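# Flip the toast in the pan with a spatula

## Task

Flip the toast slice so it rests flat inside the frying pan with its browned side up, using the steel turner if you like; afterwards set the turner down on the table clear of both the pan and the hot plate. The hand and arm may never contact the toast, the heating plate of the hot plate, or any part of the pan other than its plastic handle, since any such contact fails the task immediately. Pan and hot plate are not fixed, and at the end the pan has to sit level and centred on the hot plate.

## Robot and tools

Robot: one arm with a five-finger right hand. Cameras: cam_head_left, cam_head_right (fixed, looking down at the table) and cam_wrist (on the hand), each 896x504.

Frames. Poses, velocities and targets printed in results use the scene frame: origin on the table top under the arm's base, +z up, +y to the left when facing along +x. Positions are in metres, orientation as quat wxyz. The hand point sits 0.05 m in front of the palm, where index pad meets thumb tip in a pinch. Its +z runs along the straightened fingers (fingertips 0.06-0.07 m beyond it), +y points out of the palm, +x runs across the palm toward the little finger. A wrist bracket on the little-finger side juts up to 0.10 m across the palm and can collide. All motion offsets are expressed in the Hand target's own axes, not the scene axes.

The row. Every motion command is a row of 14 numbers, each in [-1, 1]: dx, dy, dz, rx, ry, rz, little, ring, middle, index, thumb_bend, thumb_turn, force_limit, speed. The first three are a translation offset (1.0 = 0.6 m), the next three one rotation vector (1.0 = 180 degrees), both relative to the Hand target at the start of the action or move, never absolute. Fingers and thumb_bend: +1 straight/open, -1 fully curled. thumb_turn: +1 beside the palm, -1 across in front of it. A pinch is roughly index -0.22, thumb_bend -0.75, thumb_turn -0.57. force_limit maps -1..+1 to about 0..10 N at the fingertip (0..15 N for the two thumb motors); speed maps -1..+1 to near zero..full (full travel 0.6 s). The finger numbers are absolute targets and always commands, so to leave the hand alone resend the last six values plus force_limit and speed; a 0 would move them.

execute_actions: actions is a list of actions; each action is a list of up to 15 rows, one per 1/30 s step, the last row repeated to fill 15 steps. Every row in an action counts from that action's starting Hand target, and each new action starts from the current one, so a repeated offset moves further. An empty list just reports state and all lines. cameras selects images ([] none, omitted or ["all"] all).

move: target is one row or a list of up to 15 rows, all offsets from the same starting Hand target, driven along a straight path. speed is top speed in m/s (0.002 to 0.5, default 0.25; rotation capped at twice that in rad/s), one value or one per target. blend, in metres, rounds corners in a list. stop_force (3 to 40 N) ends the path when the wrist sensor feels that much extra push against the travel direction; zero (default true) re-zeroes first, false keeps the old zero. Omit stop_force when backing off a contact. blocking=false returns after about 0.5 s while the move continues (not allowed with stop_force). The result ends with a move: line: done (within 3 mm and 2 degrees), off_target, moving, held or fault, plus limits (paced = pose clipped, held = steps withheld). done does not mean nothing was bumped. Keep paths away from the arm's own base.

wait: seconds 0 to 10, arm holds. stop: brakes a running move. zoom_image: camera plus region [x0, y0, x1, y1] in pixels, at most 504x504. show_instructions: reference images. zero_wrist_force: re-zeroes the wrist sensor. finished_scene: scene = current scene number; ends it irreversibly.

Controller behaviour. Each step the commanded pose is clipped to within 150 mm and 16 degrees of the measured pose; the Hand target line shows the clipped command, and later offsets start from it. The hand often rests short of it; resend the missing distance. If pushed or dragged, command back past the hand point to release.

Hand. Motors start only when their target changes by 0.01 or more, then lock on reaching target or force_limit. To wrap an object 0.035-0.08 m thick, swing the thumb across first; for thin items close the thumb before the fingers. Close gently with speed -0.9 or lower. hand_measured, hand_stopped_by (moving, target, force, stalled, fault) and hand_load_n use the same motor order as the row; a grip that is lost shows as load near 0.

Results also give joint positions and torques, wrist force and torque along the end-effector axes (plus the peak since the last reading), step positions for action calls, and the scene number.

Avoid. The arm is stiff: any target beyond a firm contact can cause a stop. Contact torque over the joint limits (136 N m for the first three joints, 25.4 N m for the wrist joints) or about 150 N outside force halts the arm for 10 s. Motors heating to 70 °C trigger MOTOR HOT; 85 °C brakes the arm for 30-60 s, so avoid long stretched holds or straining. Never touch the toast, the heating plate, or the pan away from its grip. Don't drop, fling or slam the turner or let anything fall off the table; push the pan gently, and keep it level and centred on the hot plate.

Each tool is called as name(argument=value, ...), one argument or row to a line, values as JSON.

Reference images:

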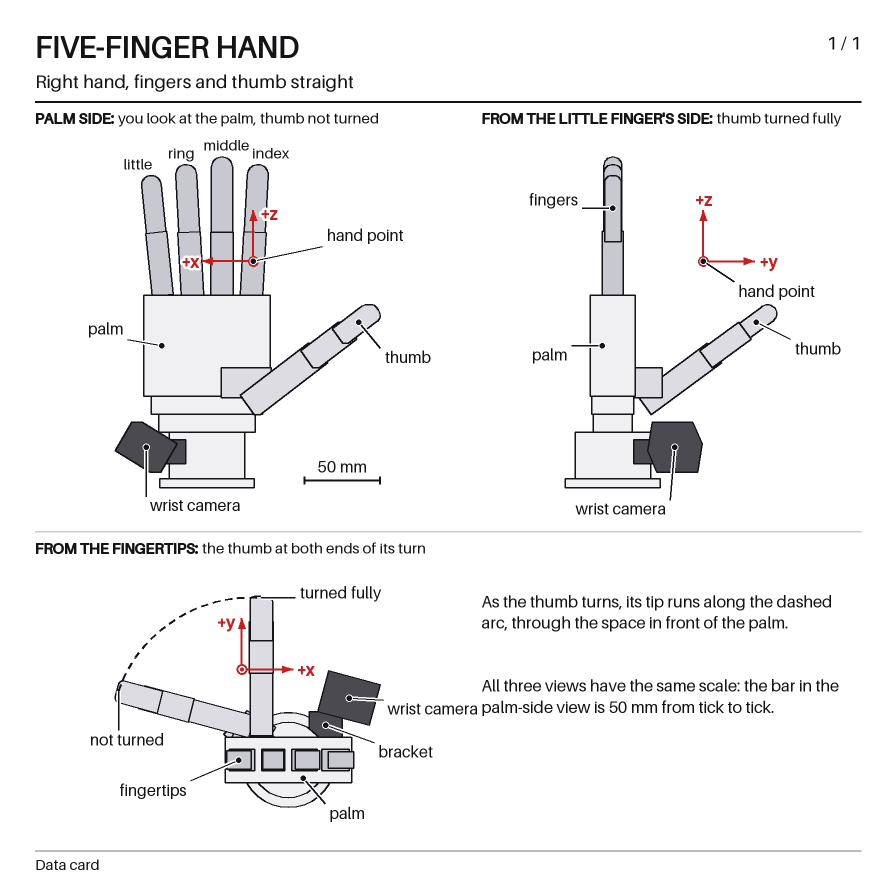

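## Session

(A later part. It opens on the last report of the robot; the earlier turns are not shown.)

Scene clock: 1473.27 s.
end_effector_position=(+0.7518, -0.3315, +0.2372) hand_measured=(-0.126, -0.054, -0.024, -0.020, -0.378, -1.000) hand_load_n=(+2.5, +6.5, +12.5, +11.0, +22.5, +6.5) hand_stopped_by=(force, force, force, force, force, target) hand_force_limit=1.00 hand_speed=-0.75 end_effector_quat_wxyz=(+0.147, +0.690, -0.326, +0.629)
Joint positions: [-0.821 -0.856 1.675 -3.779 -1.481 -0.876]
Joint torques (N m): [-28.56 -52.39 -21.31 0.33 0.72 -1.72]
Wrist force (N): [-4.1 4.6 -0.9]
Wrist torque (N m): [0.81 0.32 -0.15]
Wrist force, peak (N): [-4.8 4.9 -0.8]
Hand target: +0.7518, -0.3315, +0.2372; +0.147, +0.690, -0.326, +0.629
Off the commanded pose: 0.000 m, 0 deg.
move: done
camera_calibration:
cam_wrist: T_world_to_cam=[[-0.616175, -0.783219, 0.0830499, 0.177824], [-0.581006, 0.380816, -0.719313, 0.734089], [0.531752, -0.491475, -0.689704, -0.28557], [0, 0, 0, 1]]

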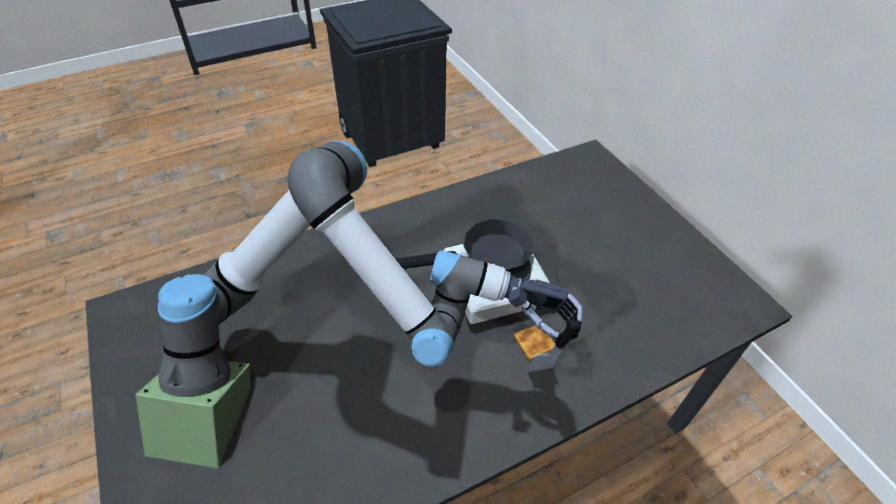

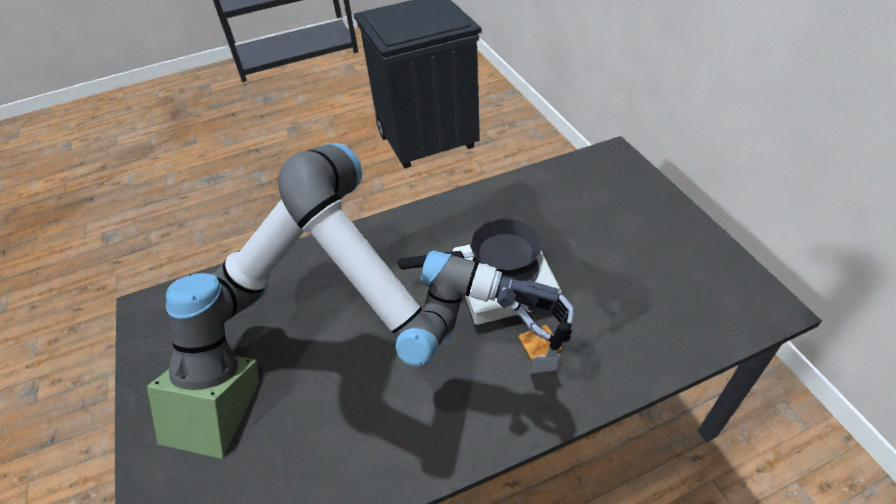

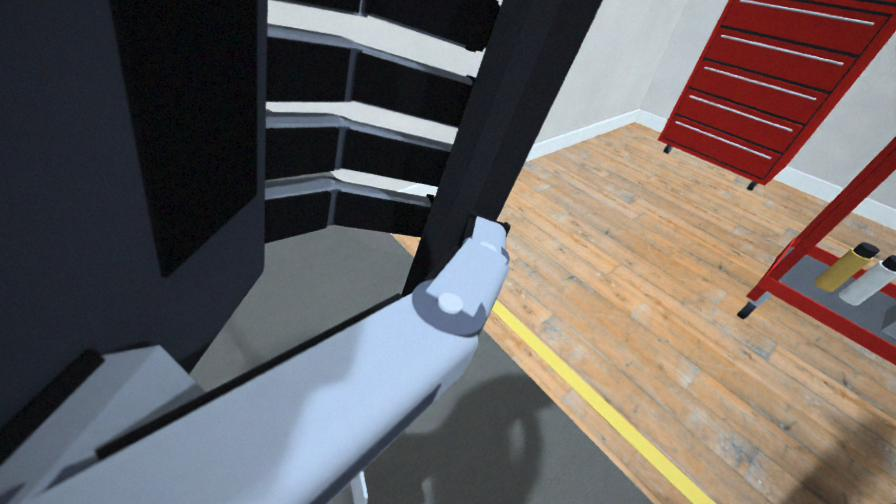

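move(
  target=[-0.0492,-0.1692,-0.0747,0,0,0,-1,-1,-1,-1,-1,-1,1,-0.75],
  speed=0.04,
  stop_force=3.5,
)

zoom_image(
  camera="cam_head_left",
  region=[440, 250, 640, 410],
)

zoom_image(
  camera="cam_head_right",
  region=[440, 250, 640, 410],
)

Scene clock: 1481.07 s.
end_effector_position=(+0.7796, -0.2284, +0.2374) hand_measured=(-0.126, -0.054, -0.024, -0.020, -0.378, -1.000) hand_load_n=(+7.0, +2.5, +8.0, +10.0, +26.5, +3.0) hand_stopped_by=(force, force, force, force, force, target) hand_force_limit=1.00 hand_speed=-0.75 end_effector_quat_wxyz=(+0.147, +0.690, -0.326, +0.629)
Joint positions: [-0.661 -0.958 1.702 -3.704 -1.638 -0.847]
Joint torques (N m): [-9.2 -23.85 -7.27 -1.93 -0.99 -1.8]
Wrist force (N): [2.6 5.0 -2.5]
Wrist torque (N m): [0.89 0.18 -0.22]
Wrist force, peak (N): [8.2 5.1 -3.6]
Hand target: +0.7796, -0.2284, +0.2374; +0.147, +0.690, -0.326, +0.629 (not the last commanded pose)
Off the commanded pose: 0.008 m, 0 deg.
move: contact
camera_calibration:
cam_wrist: T_world_to_cam=[[-0.616242, -0.783161, 0.0831006, 0.27571], [-0.580907, 0.380758, -0.719423, 0.71101], [0.531783, -0.491612, -0.689583, -0.249655], [0, 0, 0, 1]]

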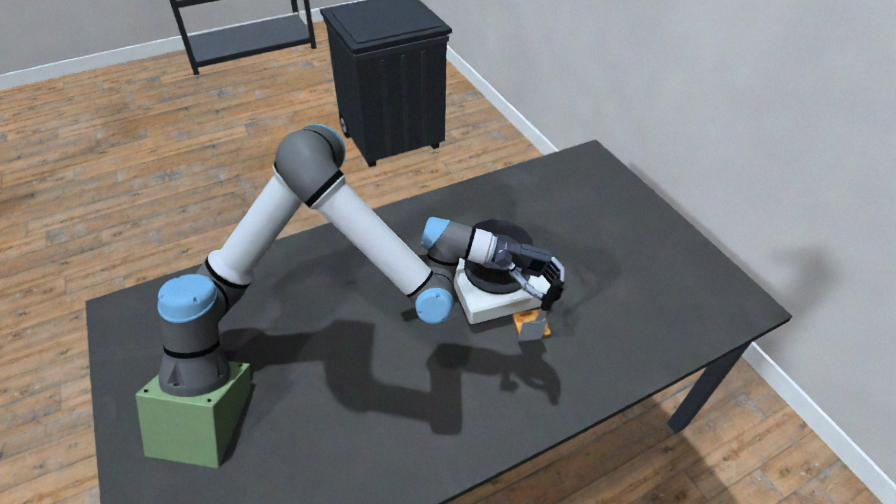

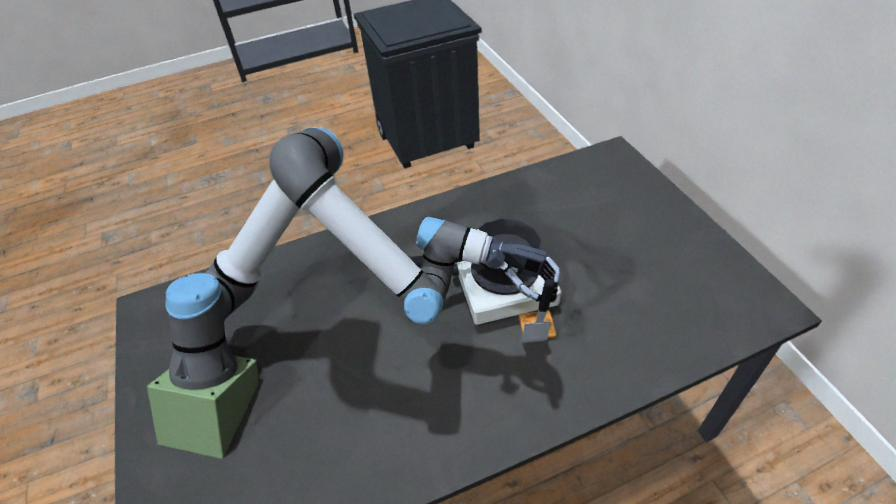

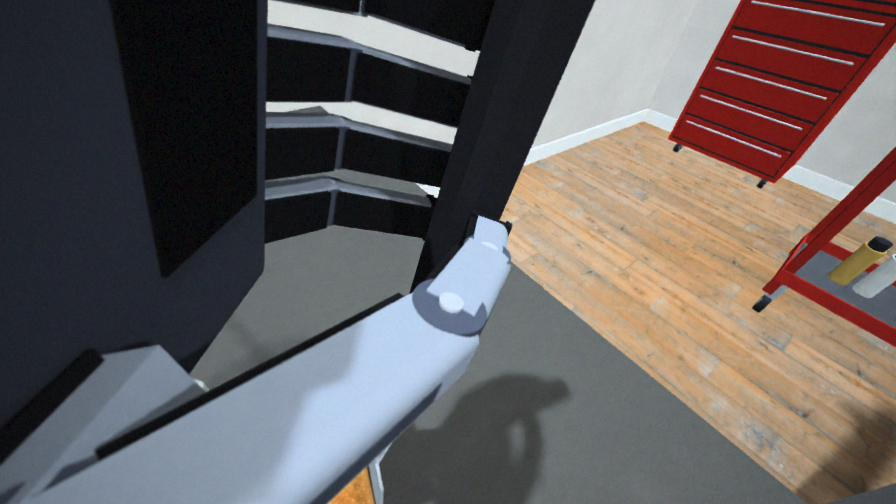

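Scaled by 2.520.

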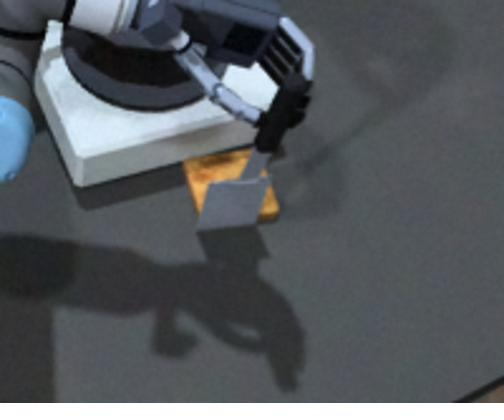

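Scaled by 2.520.

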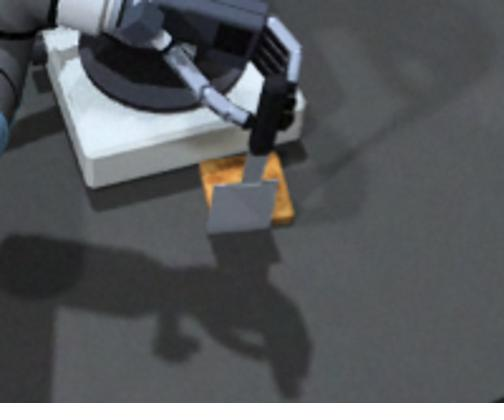

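move(
  target=[
    [0.0615,0.0353,0.012,0,0,0,-1,-1,-1,-1,-1,-1,1,-0.75],
    [-0.0452,0.2902,0.148,0.0242,-0.0944,0.2597,-1,-1,-1,-1,-1,-1,1,-0.75],
  ],
  speed=0.12,
)

zoom_image(
  camera="cam_head_left",
  region=[440, 270, 640, 430],
)

zoom_image(
  camera="cam_head_right",
  region=[440, 270, 640, 430],
)

Scene clock: 1489.97 s.
end_effector_position=(+0.7378, -0.4053, +0.1603) hand_measured=(-0.126, -0.054, -0.024, -0.020, -0.378, -1.000) hand_load_n=(+5.0, +2.0, +9.5, +13.0, +23.0, +5.0) hand_stopped_by=(force, force, force, force, force, target) hand_force_limit=1.00 hand_speed=-0.75 end_effector_quat_wxyz=(-0.188, +0.592, -0.566, +0.541)
Joint positions: [-1.05 -0.628 1.52 -3.752 -0.97 -0.137]
Joint torques (N m): [-19.31 -52.86 -12.74 0.27 -0.51 -0.48]
Wrist force (N): [-1.9 7.0 -0.3]
Wrist torque (N m): [0.93 0.21 -0.16]
Wrist force, peak (N): [-1.4 7.6 0.0]
Hand target: +0.7379, -0.4052, +0.1603; -0.188, +0.592, -0.566, +0.541
Off the commanded pose: 0.000 m, 0 deg.
move: done
camera_calibration:
cam_wrist: T_world_to_cam=[[-0.521956, -0.526219, -0.671309, 0.273349], [-0.411148, 0.844772, -0.342516, 0.701014], [0.747342, 0.0972293, -0.657287, -0.293082], [0, 0, 0, 1]]

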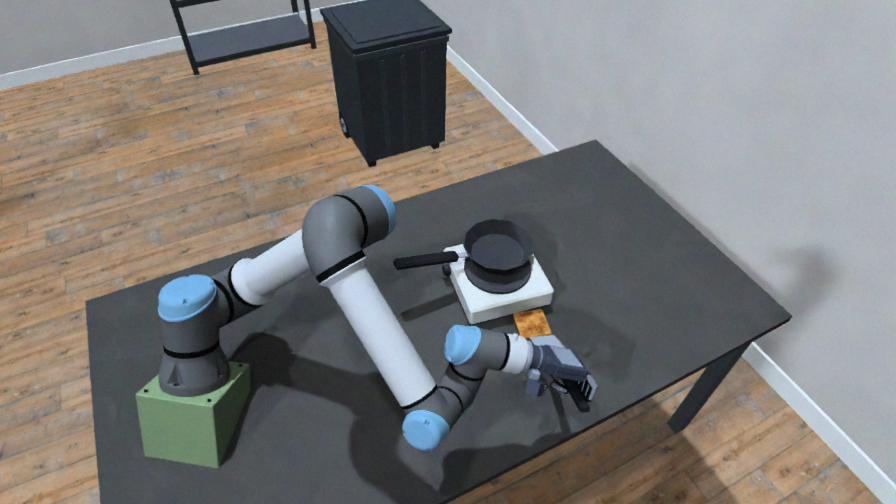

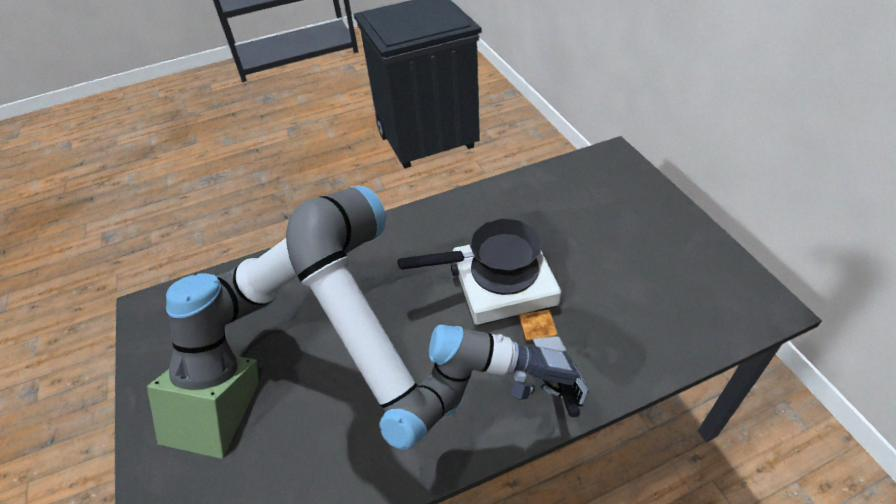

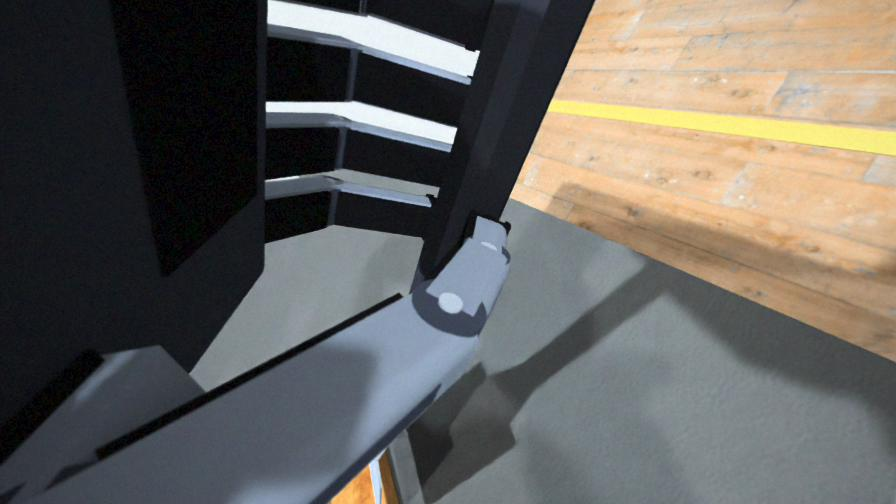

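Scaled by 2.520.

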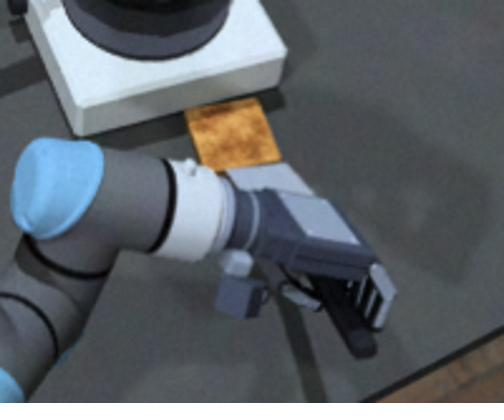

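Scaled by 2.520.

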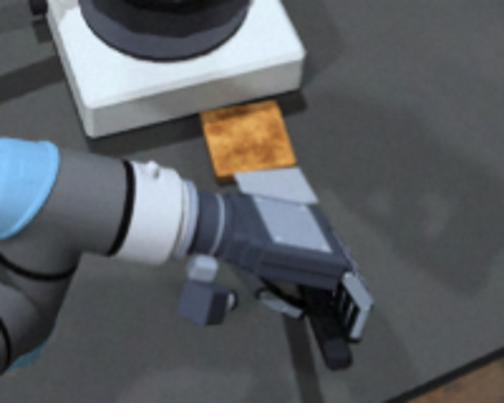

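move(
  target=[-0.024,0.065,0.0057,0,0,0,-1,-1,-1,-1,-1,-1,1,-0.75],
  speed=0.03,
  stop_force=3,
)

zoom_image(
  camera="cam_head_left",
  region=[460, 280, 620, 400],
)

zoom_image(
  camera="cam_head_right",
  region=[460, 280, 620, 400],
)

Scene clock: 1496.43 s.
end_effector_position=(+0.7258, -0.4052, +0.1204) hand_measured=(-0.126, -0.054, -0.024, -0.020, -0.378, -1.000) hand_load_n=(+3.0, +3.5, +10.0, +12.5, +23.0, +4.5) hand_stopped_by=(force, force, force, force, force, target) hand_force_limit=1.00 hand_speed=-0.75 end_effector_quat_wxyz=(-0.188, +0.592, -0.566, +0.541)
Joint positions: [-1.034 -0.571 1.542 -3.834 -0.985 -0.132]
Joint torques (N m): [-31.91 -56.27 -20.47 0.81 1.13 -1.11]
Wrist force (N): [-1.6 5.7 -0.3]
Wrist torque (N m): [0.91 0.18 0.10]
Wrist force, peak (N): [-1.9 7.3 -0.1]
Hand target: +0.7258, -0.4052, +0.1204; -0.188, +0.592, -0.566, +0.541
Off the commanded pose: 0.000 m, 0 deg.
move: done
camera_calibration:
cam_wrist: T_world_to_cam=[[-0.521935, -0.526076, -0.671437, 0.240383], [-0.411189, 0.844838, -0.342303, 0.682347], [0.747333, 0.0974274, -0.657268, -0.310294], [0, 0, 0, 1]]

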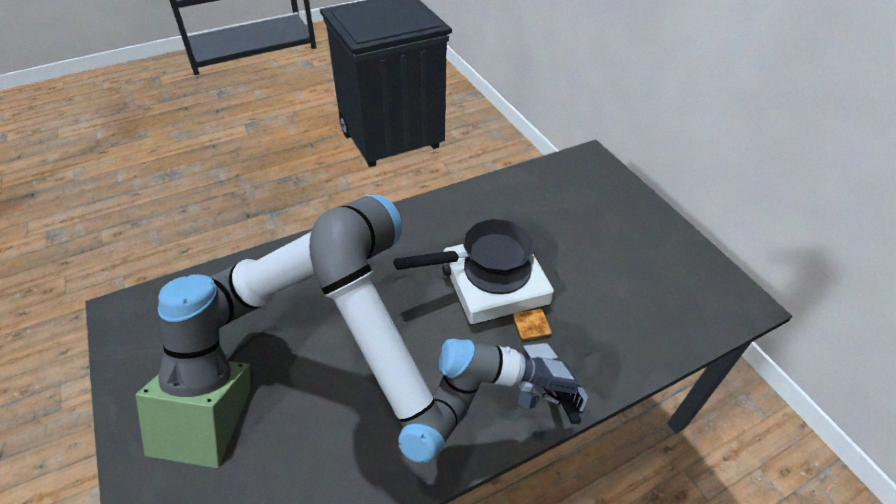

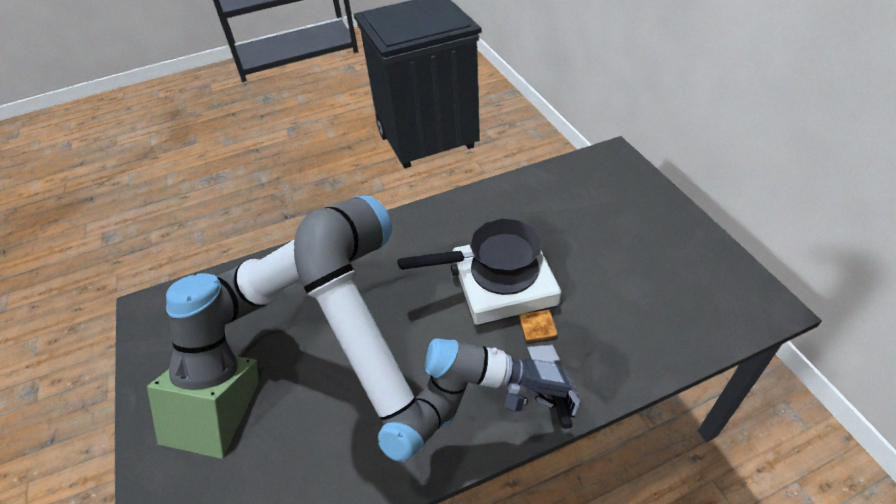

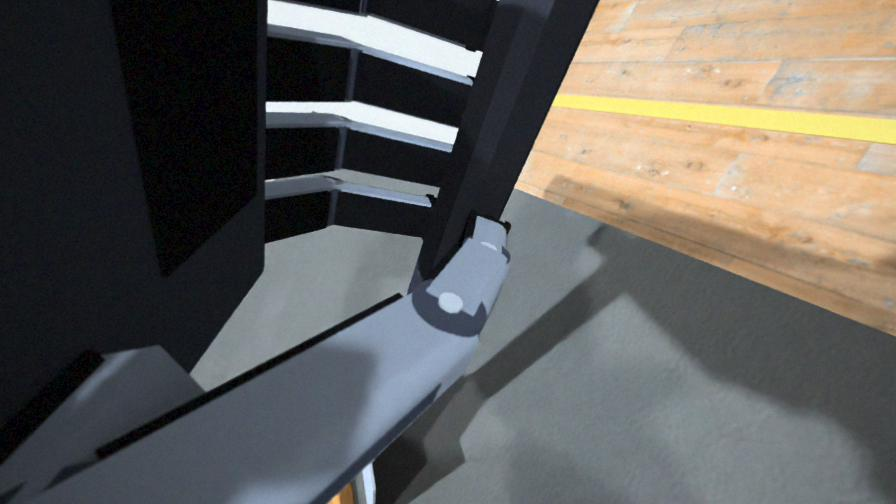

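Scaled by 3.150.

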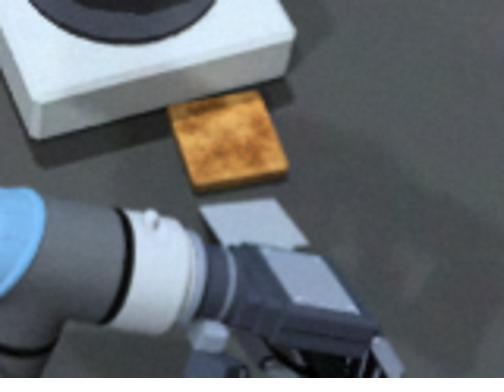

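Scaled by 3.150.

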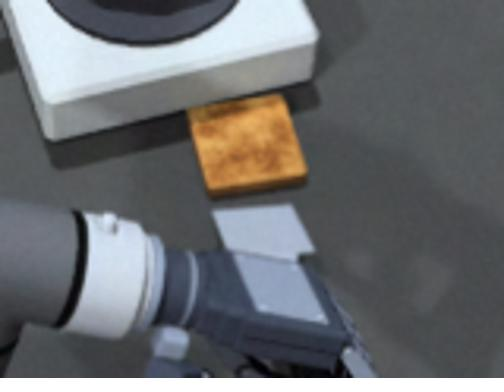

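move(
  target=[-0.1053,-0.0463,-0.0183,0,0,0,-1,-1,-1,-1,-1,-1,1,-0.75],
  speed=0.03,
  stop_force=7,
)

zoom_image(
  camera="cam_head_left",
  region=[460, 280, 620, 400],
)

zoom_image(
  camera="cam_head_right",
  region=[460, 280, 620, 400],
)

Scene clock: 1502.97 s.
end_effector_position=(+0.7438, -0.3376, +0.1203) hand_measured=(-0.126, -0.054, -0.024, -0.020, -0.378, -1.000) hand_load_n=(+4.0, +3.5, +9.5, +12.0, +23.5, +3.5) hand_stopped_by=(force, force, force, force, force, target) hand_force_limit=1.00 hand_speed=-0.75 end_effector_quat_wxyz=(-0.188, +0.592, -0.566, +0.541)
Joint positions: [-0.949 -0.663 1.637 -3.852 -1.067 -0.105]
Joint torques (N m): [-30.51 -31.26 -19.96 -0.42 1.03 -1.91]
Wrist force (N): [-1.3 6.4 -0.6]
Wrist torque (N m): [0.97 0.09 0.16]
Wrist force, peak (N): [-1.4 6.7 -0.5]
Hand target: +0.7438, -0.3377, +0.1203; -0.188, +0.592, -0.566, +0.541
Off the commanded pose: 0.000 m, 0 deg.
move: done
camera_calibration:
cam_wrist: T_world_to_cam=[[-0.521909, -0.526133, -0.671413, 0.2852], [-0.411212, 0.844805, -0.34236, 0.632665], [0.747339, 0.0974121, -0.657263, -0.330361], [0, 0, 0, 1]]

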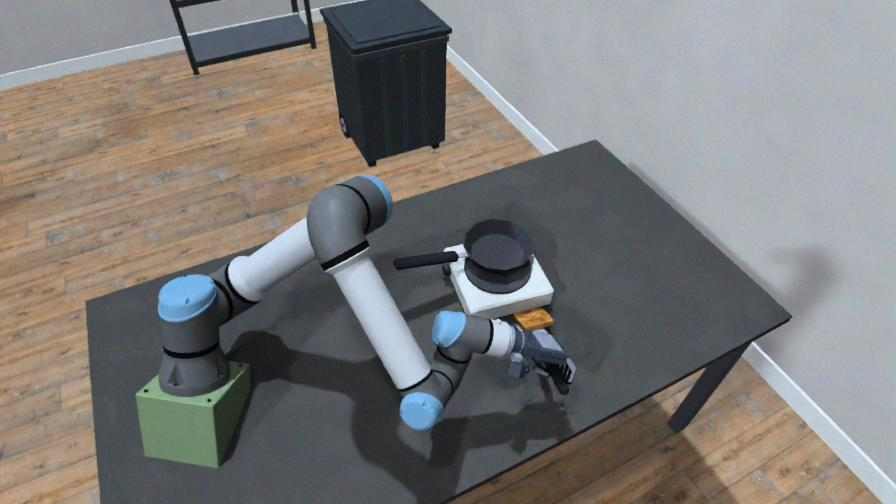

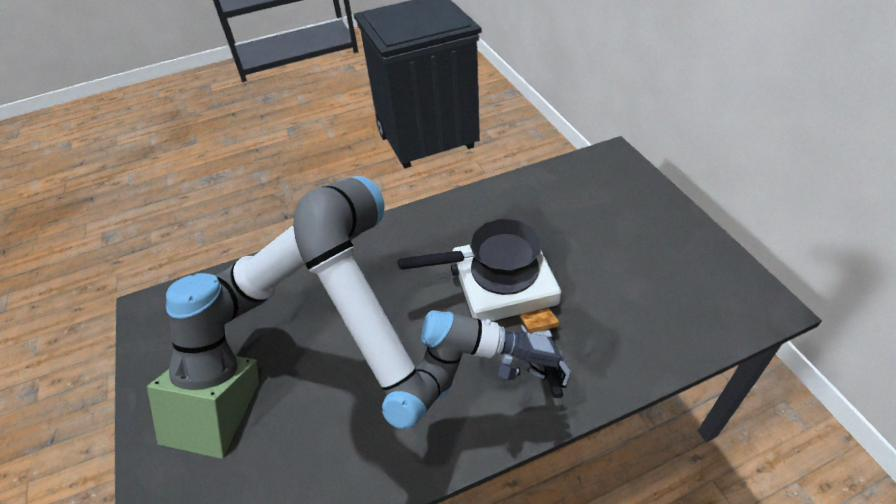

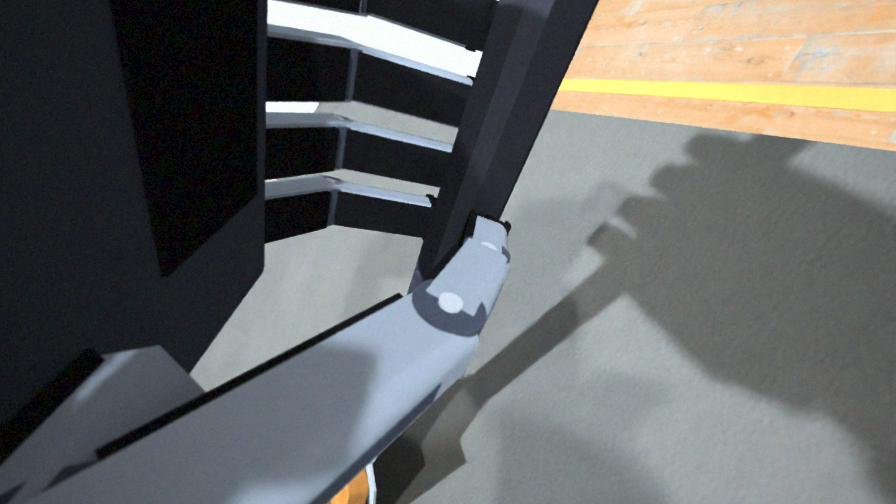

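Scaled by 3.150.

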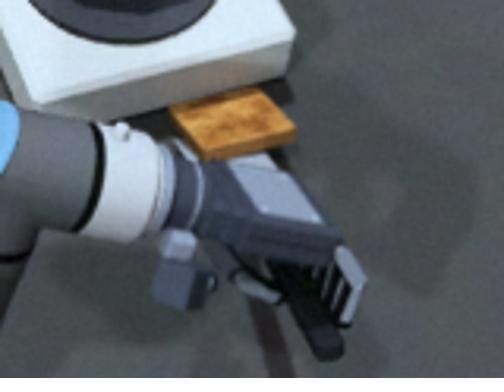

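Scaled by 3.150.

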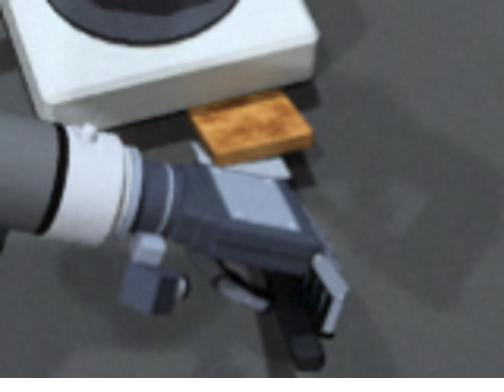

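move(
  target=[-0.0755,0.1097,0.0457,0.0106,-0.0416,0.1143,-1,-1,-1,-1,-1,-1,1,-0.75],
  speed=0.035,
)

zoom_image(
  camera="cam_head_left",
  region=[460, 280, 620, 400],
)

zoom_image(
  camera="cam_head_right",
  region=[460, 280, 620, 400],
)

Scene clock: 1512.50 s.
end_effector_position=(+0.7467, -0.3277, +0.0363) hand_measured=(-0.126, -0.054, -0.024, -0.020, -0.378, -1.000) hand_load_n=(+3.5, +3.5, +9.5, +12.0, +23.0, +4.0) hand_stopped_by=(force, force, force, force, force, target) hand_force_limit=1.00 hand_speed=-0.75 end_effector_quat_wxyz=(+0.328, -0.513, +0.640, -0.469) end_effector_velocity=(+0.000, +0.000, +0.001) end_effector_angular_velocity=(-0.007, +0.001, +0.004)
Joint positions: [-0.943 -0.439 1.514 -4.005 -0.947 0.285]
Joint velocities: [0 -0.002 0.002 -0.001 0.001 -0.007]
Joint torques (N m): [-20.68 -59.18 -4.65 -0.14 -1.35 -2.18]
Wrist force (N): [-0.2 7.8 0.2]
Wrist torque (N m): [0.97 0.13 -0.13]
Wrist force, peak (N): [-0.2 8.0 0.2]
Hand target: +0.7467, -0.3277, +0.0365; +0.328, -0.513, +0.640, -0.469
Off the commanded pose: 0.000 m, 0 deg.
move: done
camera_calibration:
cam_wrist: T_world_to_cam=[[-0.418682, -0.244036, -0.87473, 0.258365], [-0.383807, 0.920515, -0.0731032, 0.591252], [0.823042, 0.30512, -0.479066, -0.383666], [0, 0, 0, 1]]

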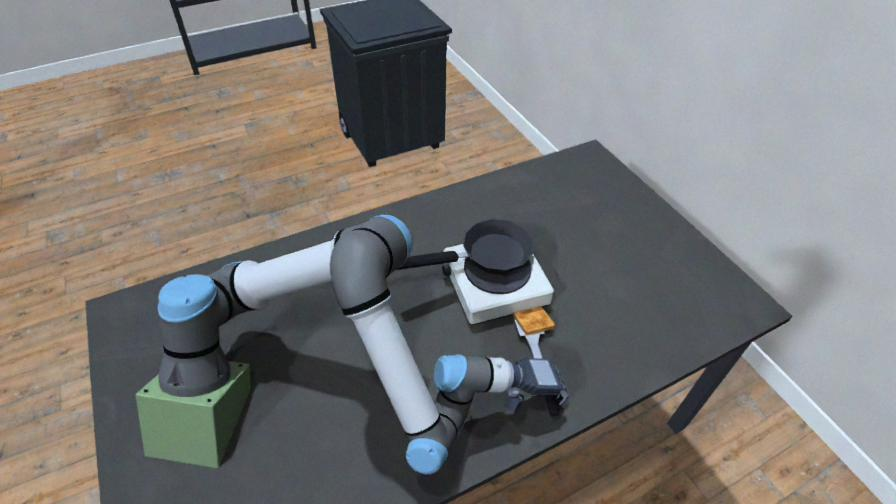

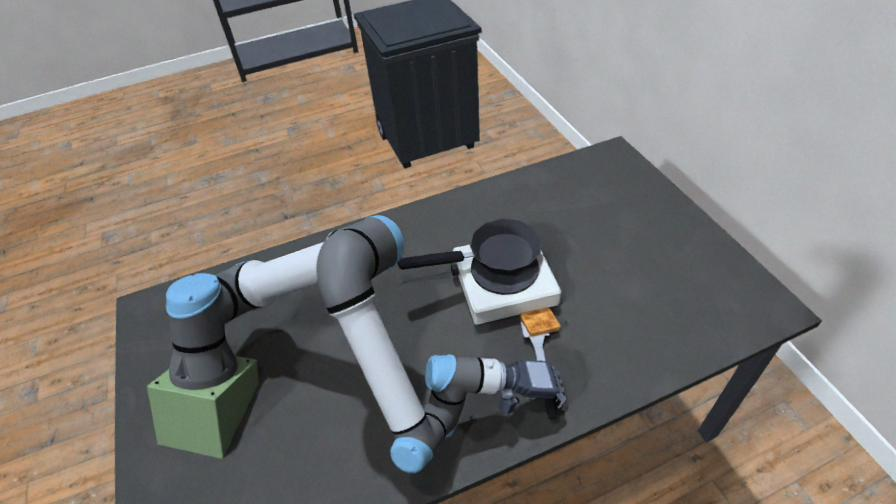

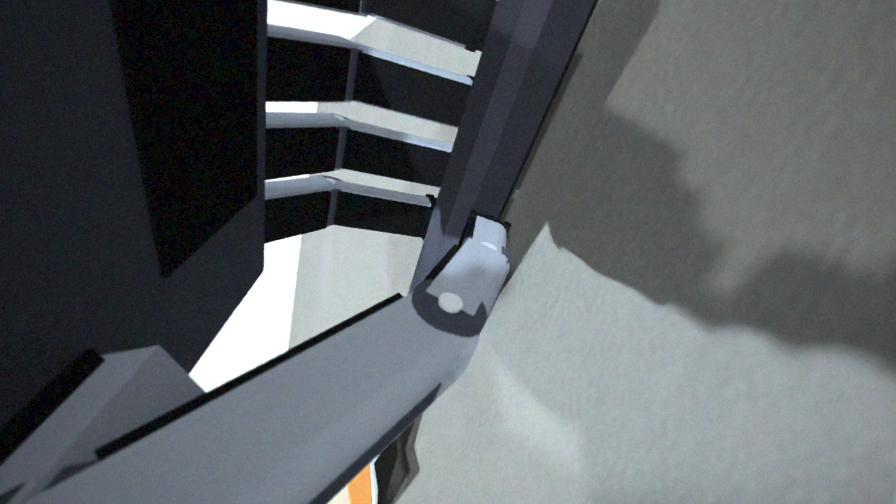

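Scaled by 3.150.

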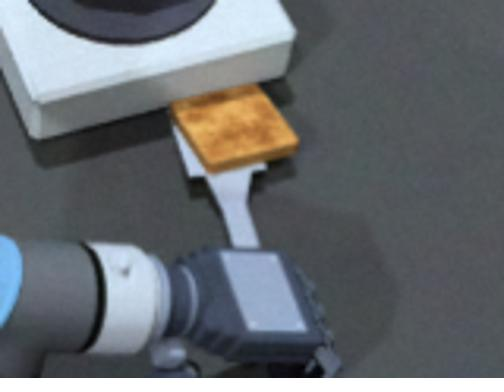

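Scaled by 3.150.

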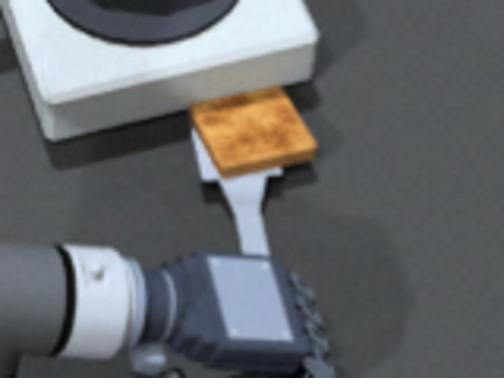

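move(
  target=[
    [0.028,0.0015,0,0,0,0,-1,-1,-1,-1,-1,-1,1,-0.75],
    [0.0331,-0.0766,-0.0288,0,0,0,-1,-1,-1,-1,-1,-1,1,-0.75],
  ],
  speed=0.03,
)

zoom_image(
  camera="cam_head_left",
  region=[460, 270, 620, 390],
)

zoom_image(
  camera="cam_head_right",
  region=[460, 270, 620, 390],
)

Scene clock: 1519.27 s.
end_effector_position=(+0.7420, -0.3439, +0.0868) hand_measured=(-0.126, -0.054, -0.024, -0.020, -0.378, -1.000) hand_load_n=(+4.0, +3.5, +9.0, +12.0, +23.0, +4.0) hand_stopped_by=(force, force, force, force, force, target) hand_force_limit=1.00 hand_speed=-0.75 end_effector_quat_wxyz=(+0.328, -0.513, +0.641, -0.469)
Joint positions: [-1.003 -0.51 1.53 -3.941 -0.888 0.268]
Joint torques (N m): [-17.95 -33.68 -19.35 -2.86 -1.47 -1.25]
Wrist force (N): [-0.1 7.6 0.0]
Wrist torque (N m): [0.95 0.05 -0.13]
Wrist force, peak (N): [-0.2 8.3 -0.2]
Hand target: +0.7421, -0.3439, +0.0867; +0.328, -0.513, +0.640, -0.469
Off the commanded pose: 0.000 m, 0 deg.
move: done
camera_calibration:
cam_wrist: T_world_to_cam=[[-0.418949, -0.244106, -0.874582, 0.296756], [-0.383629, 0.920584, -0.0731764, 0.607984], [0.822989, 0.304858, -0.479323, -0.350681], [0, 0, 0, 1]]

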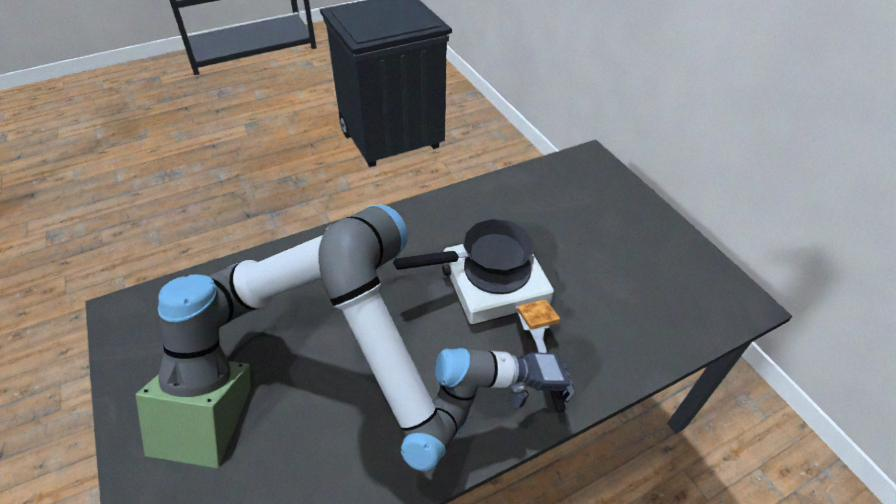

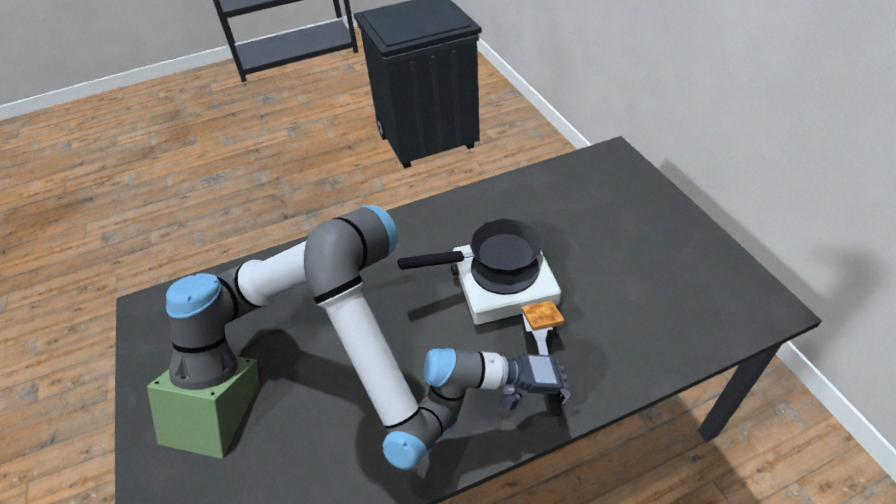

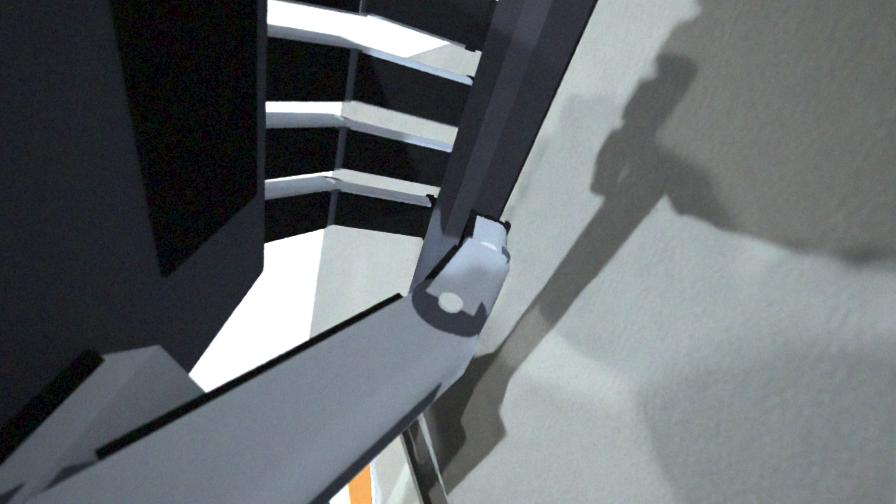

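Scaled by 3.150.

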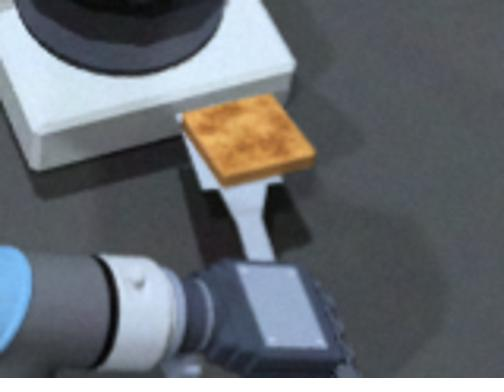

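Scaled by 3.150.

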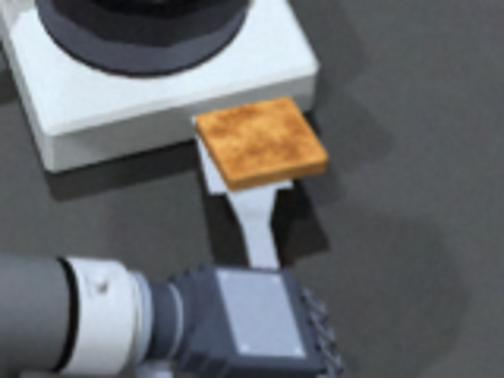

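move(
  target=[
    [0.0143,-0.2187,-0.0807,0,0,0,-1,-1,-1,-1,-1,-1,1,-0.75],
    [-0.2625,-0.2162,-0.137,0,0,0,-1,-1,-1,-1,-1,-1,1,-0.75],
  ],
  speed=0.08,
  blend=0.03,
)

zoom_image(
  camera="cam_head_left",
  region=[410, 170, 620, 330],
)

zoom_image(
  camera="cam_head_right",
  region=[410, 170, 620, 330],
)

Scene clock: 1533.17 s.
end_effector_position=(+0.7543, -0.1748, +0.2271) hand_measured=(-0.126, -0.054, -0.024, -0.020, -0.378, -1.000) hand_load_n=(+3.5, +4.0, +9.0, +12.0, +23.0, +4.0) hand_stopped_by=(force, force, force, force, force, target) hand_force_limit=1.00 hand_speed=-0.75 end_effector_quat_wxyz=(+0.328, -0.513, +0.640, -0.469) end_effector_velocity=(+0.000, -0.002, +0.001) end_effector_angular_velocity=(-0.001, +0.000, +0.002)
Joint positions: [-0.925 -1.001 1.841 -3.773 -0.964 0.289]
Joint velocities: [-0.004 0.003 -0.003 0.001 0.005 -0.002]
Joint torques (N m): [-25.06 -23.52 -19.25 0.52 1.13 -1.35]
Wrist force (N): [-0.3 7.6 0.2]
Wrist torque (N m): [0.94 0.12 -0.09]
Wrist force, peak (N): [-0.5 8.6 0.3]
Hand target: +0.7543, -0.1749, +0.2270; +0.328, -0.513, +0.640, -0.469
Off the commanded pose: 0.000 m, 0 deg.
move: done
camera_calibration:
cam_wrist: T_world_to_cam=[[-0.418783, -0.244069, -0.874672, 0.46571], [-0.383621, 0.920585, -0.0732071, 0.467328], [0.823077, 0.304884, -0.479155, -0.345224], [0, 0, 0, 1]]

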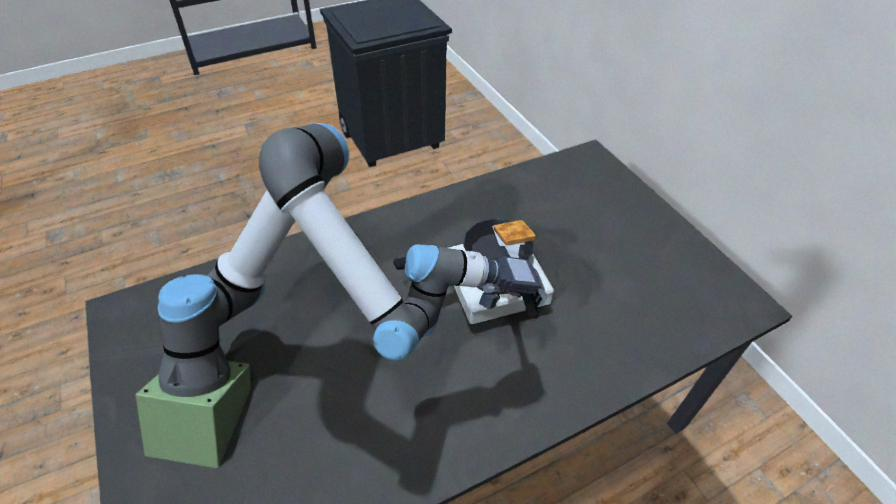

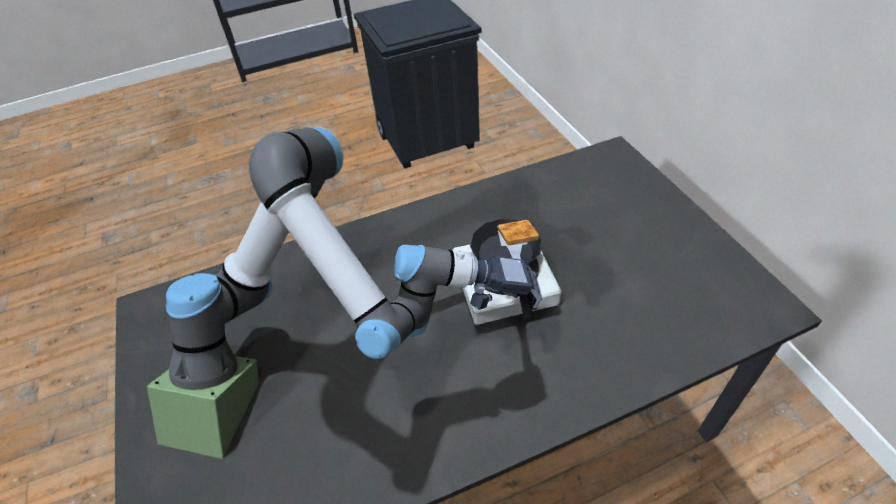

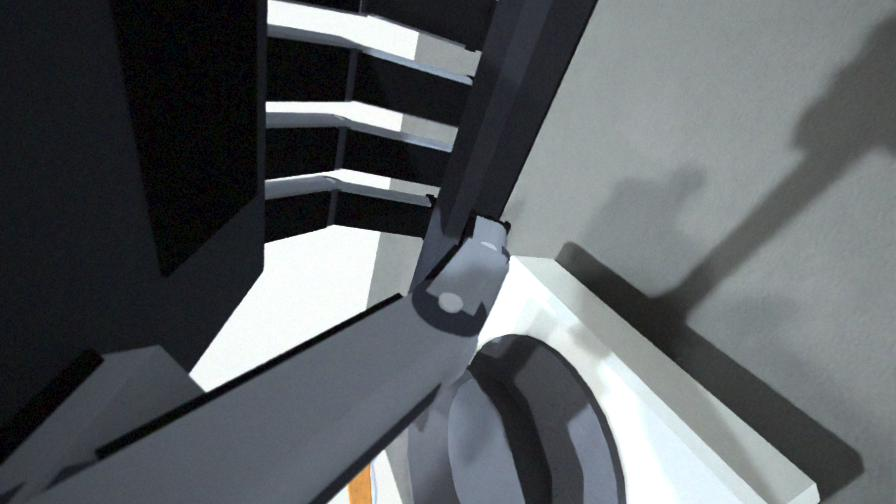

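Scaled by 2.400.

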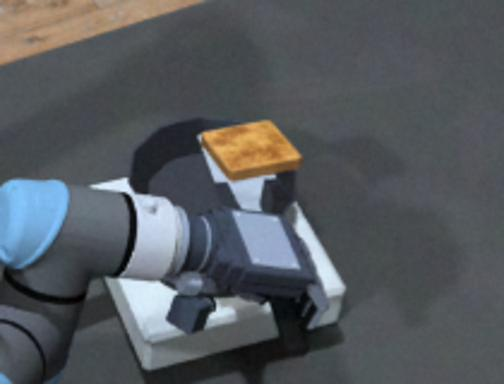

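Scaled by 2.400.

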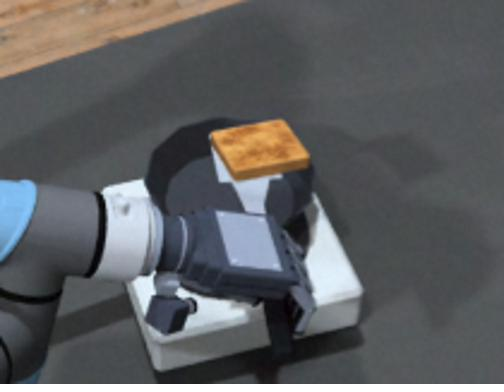

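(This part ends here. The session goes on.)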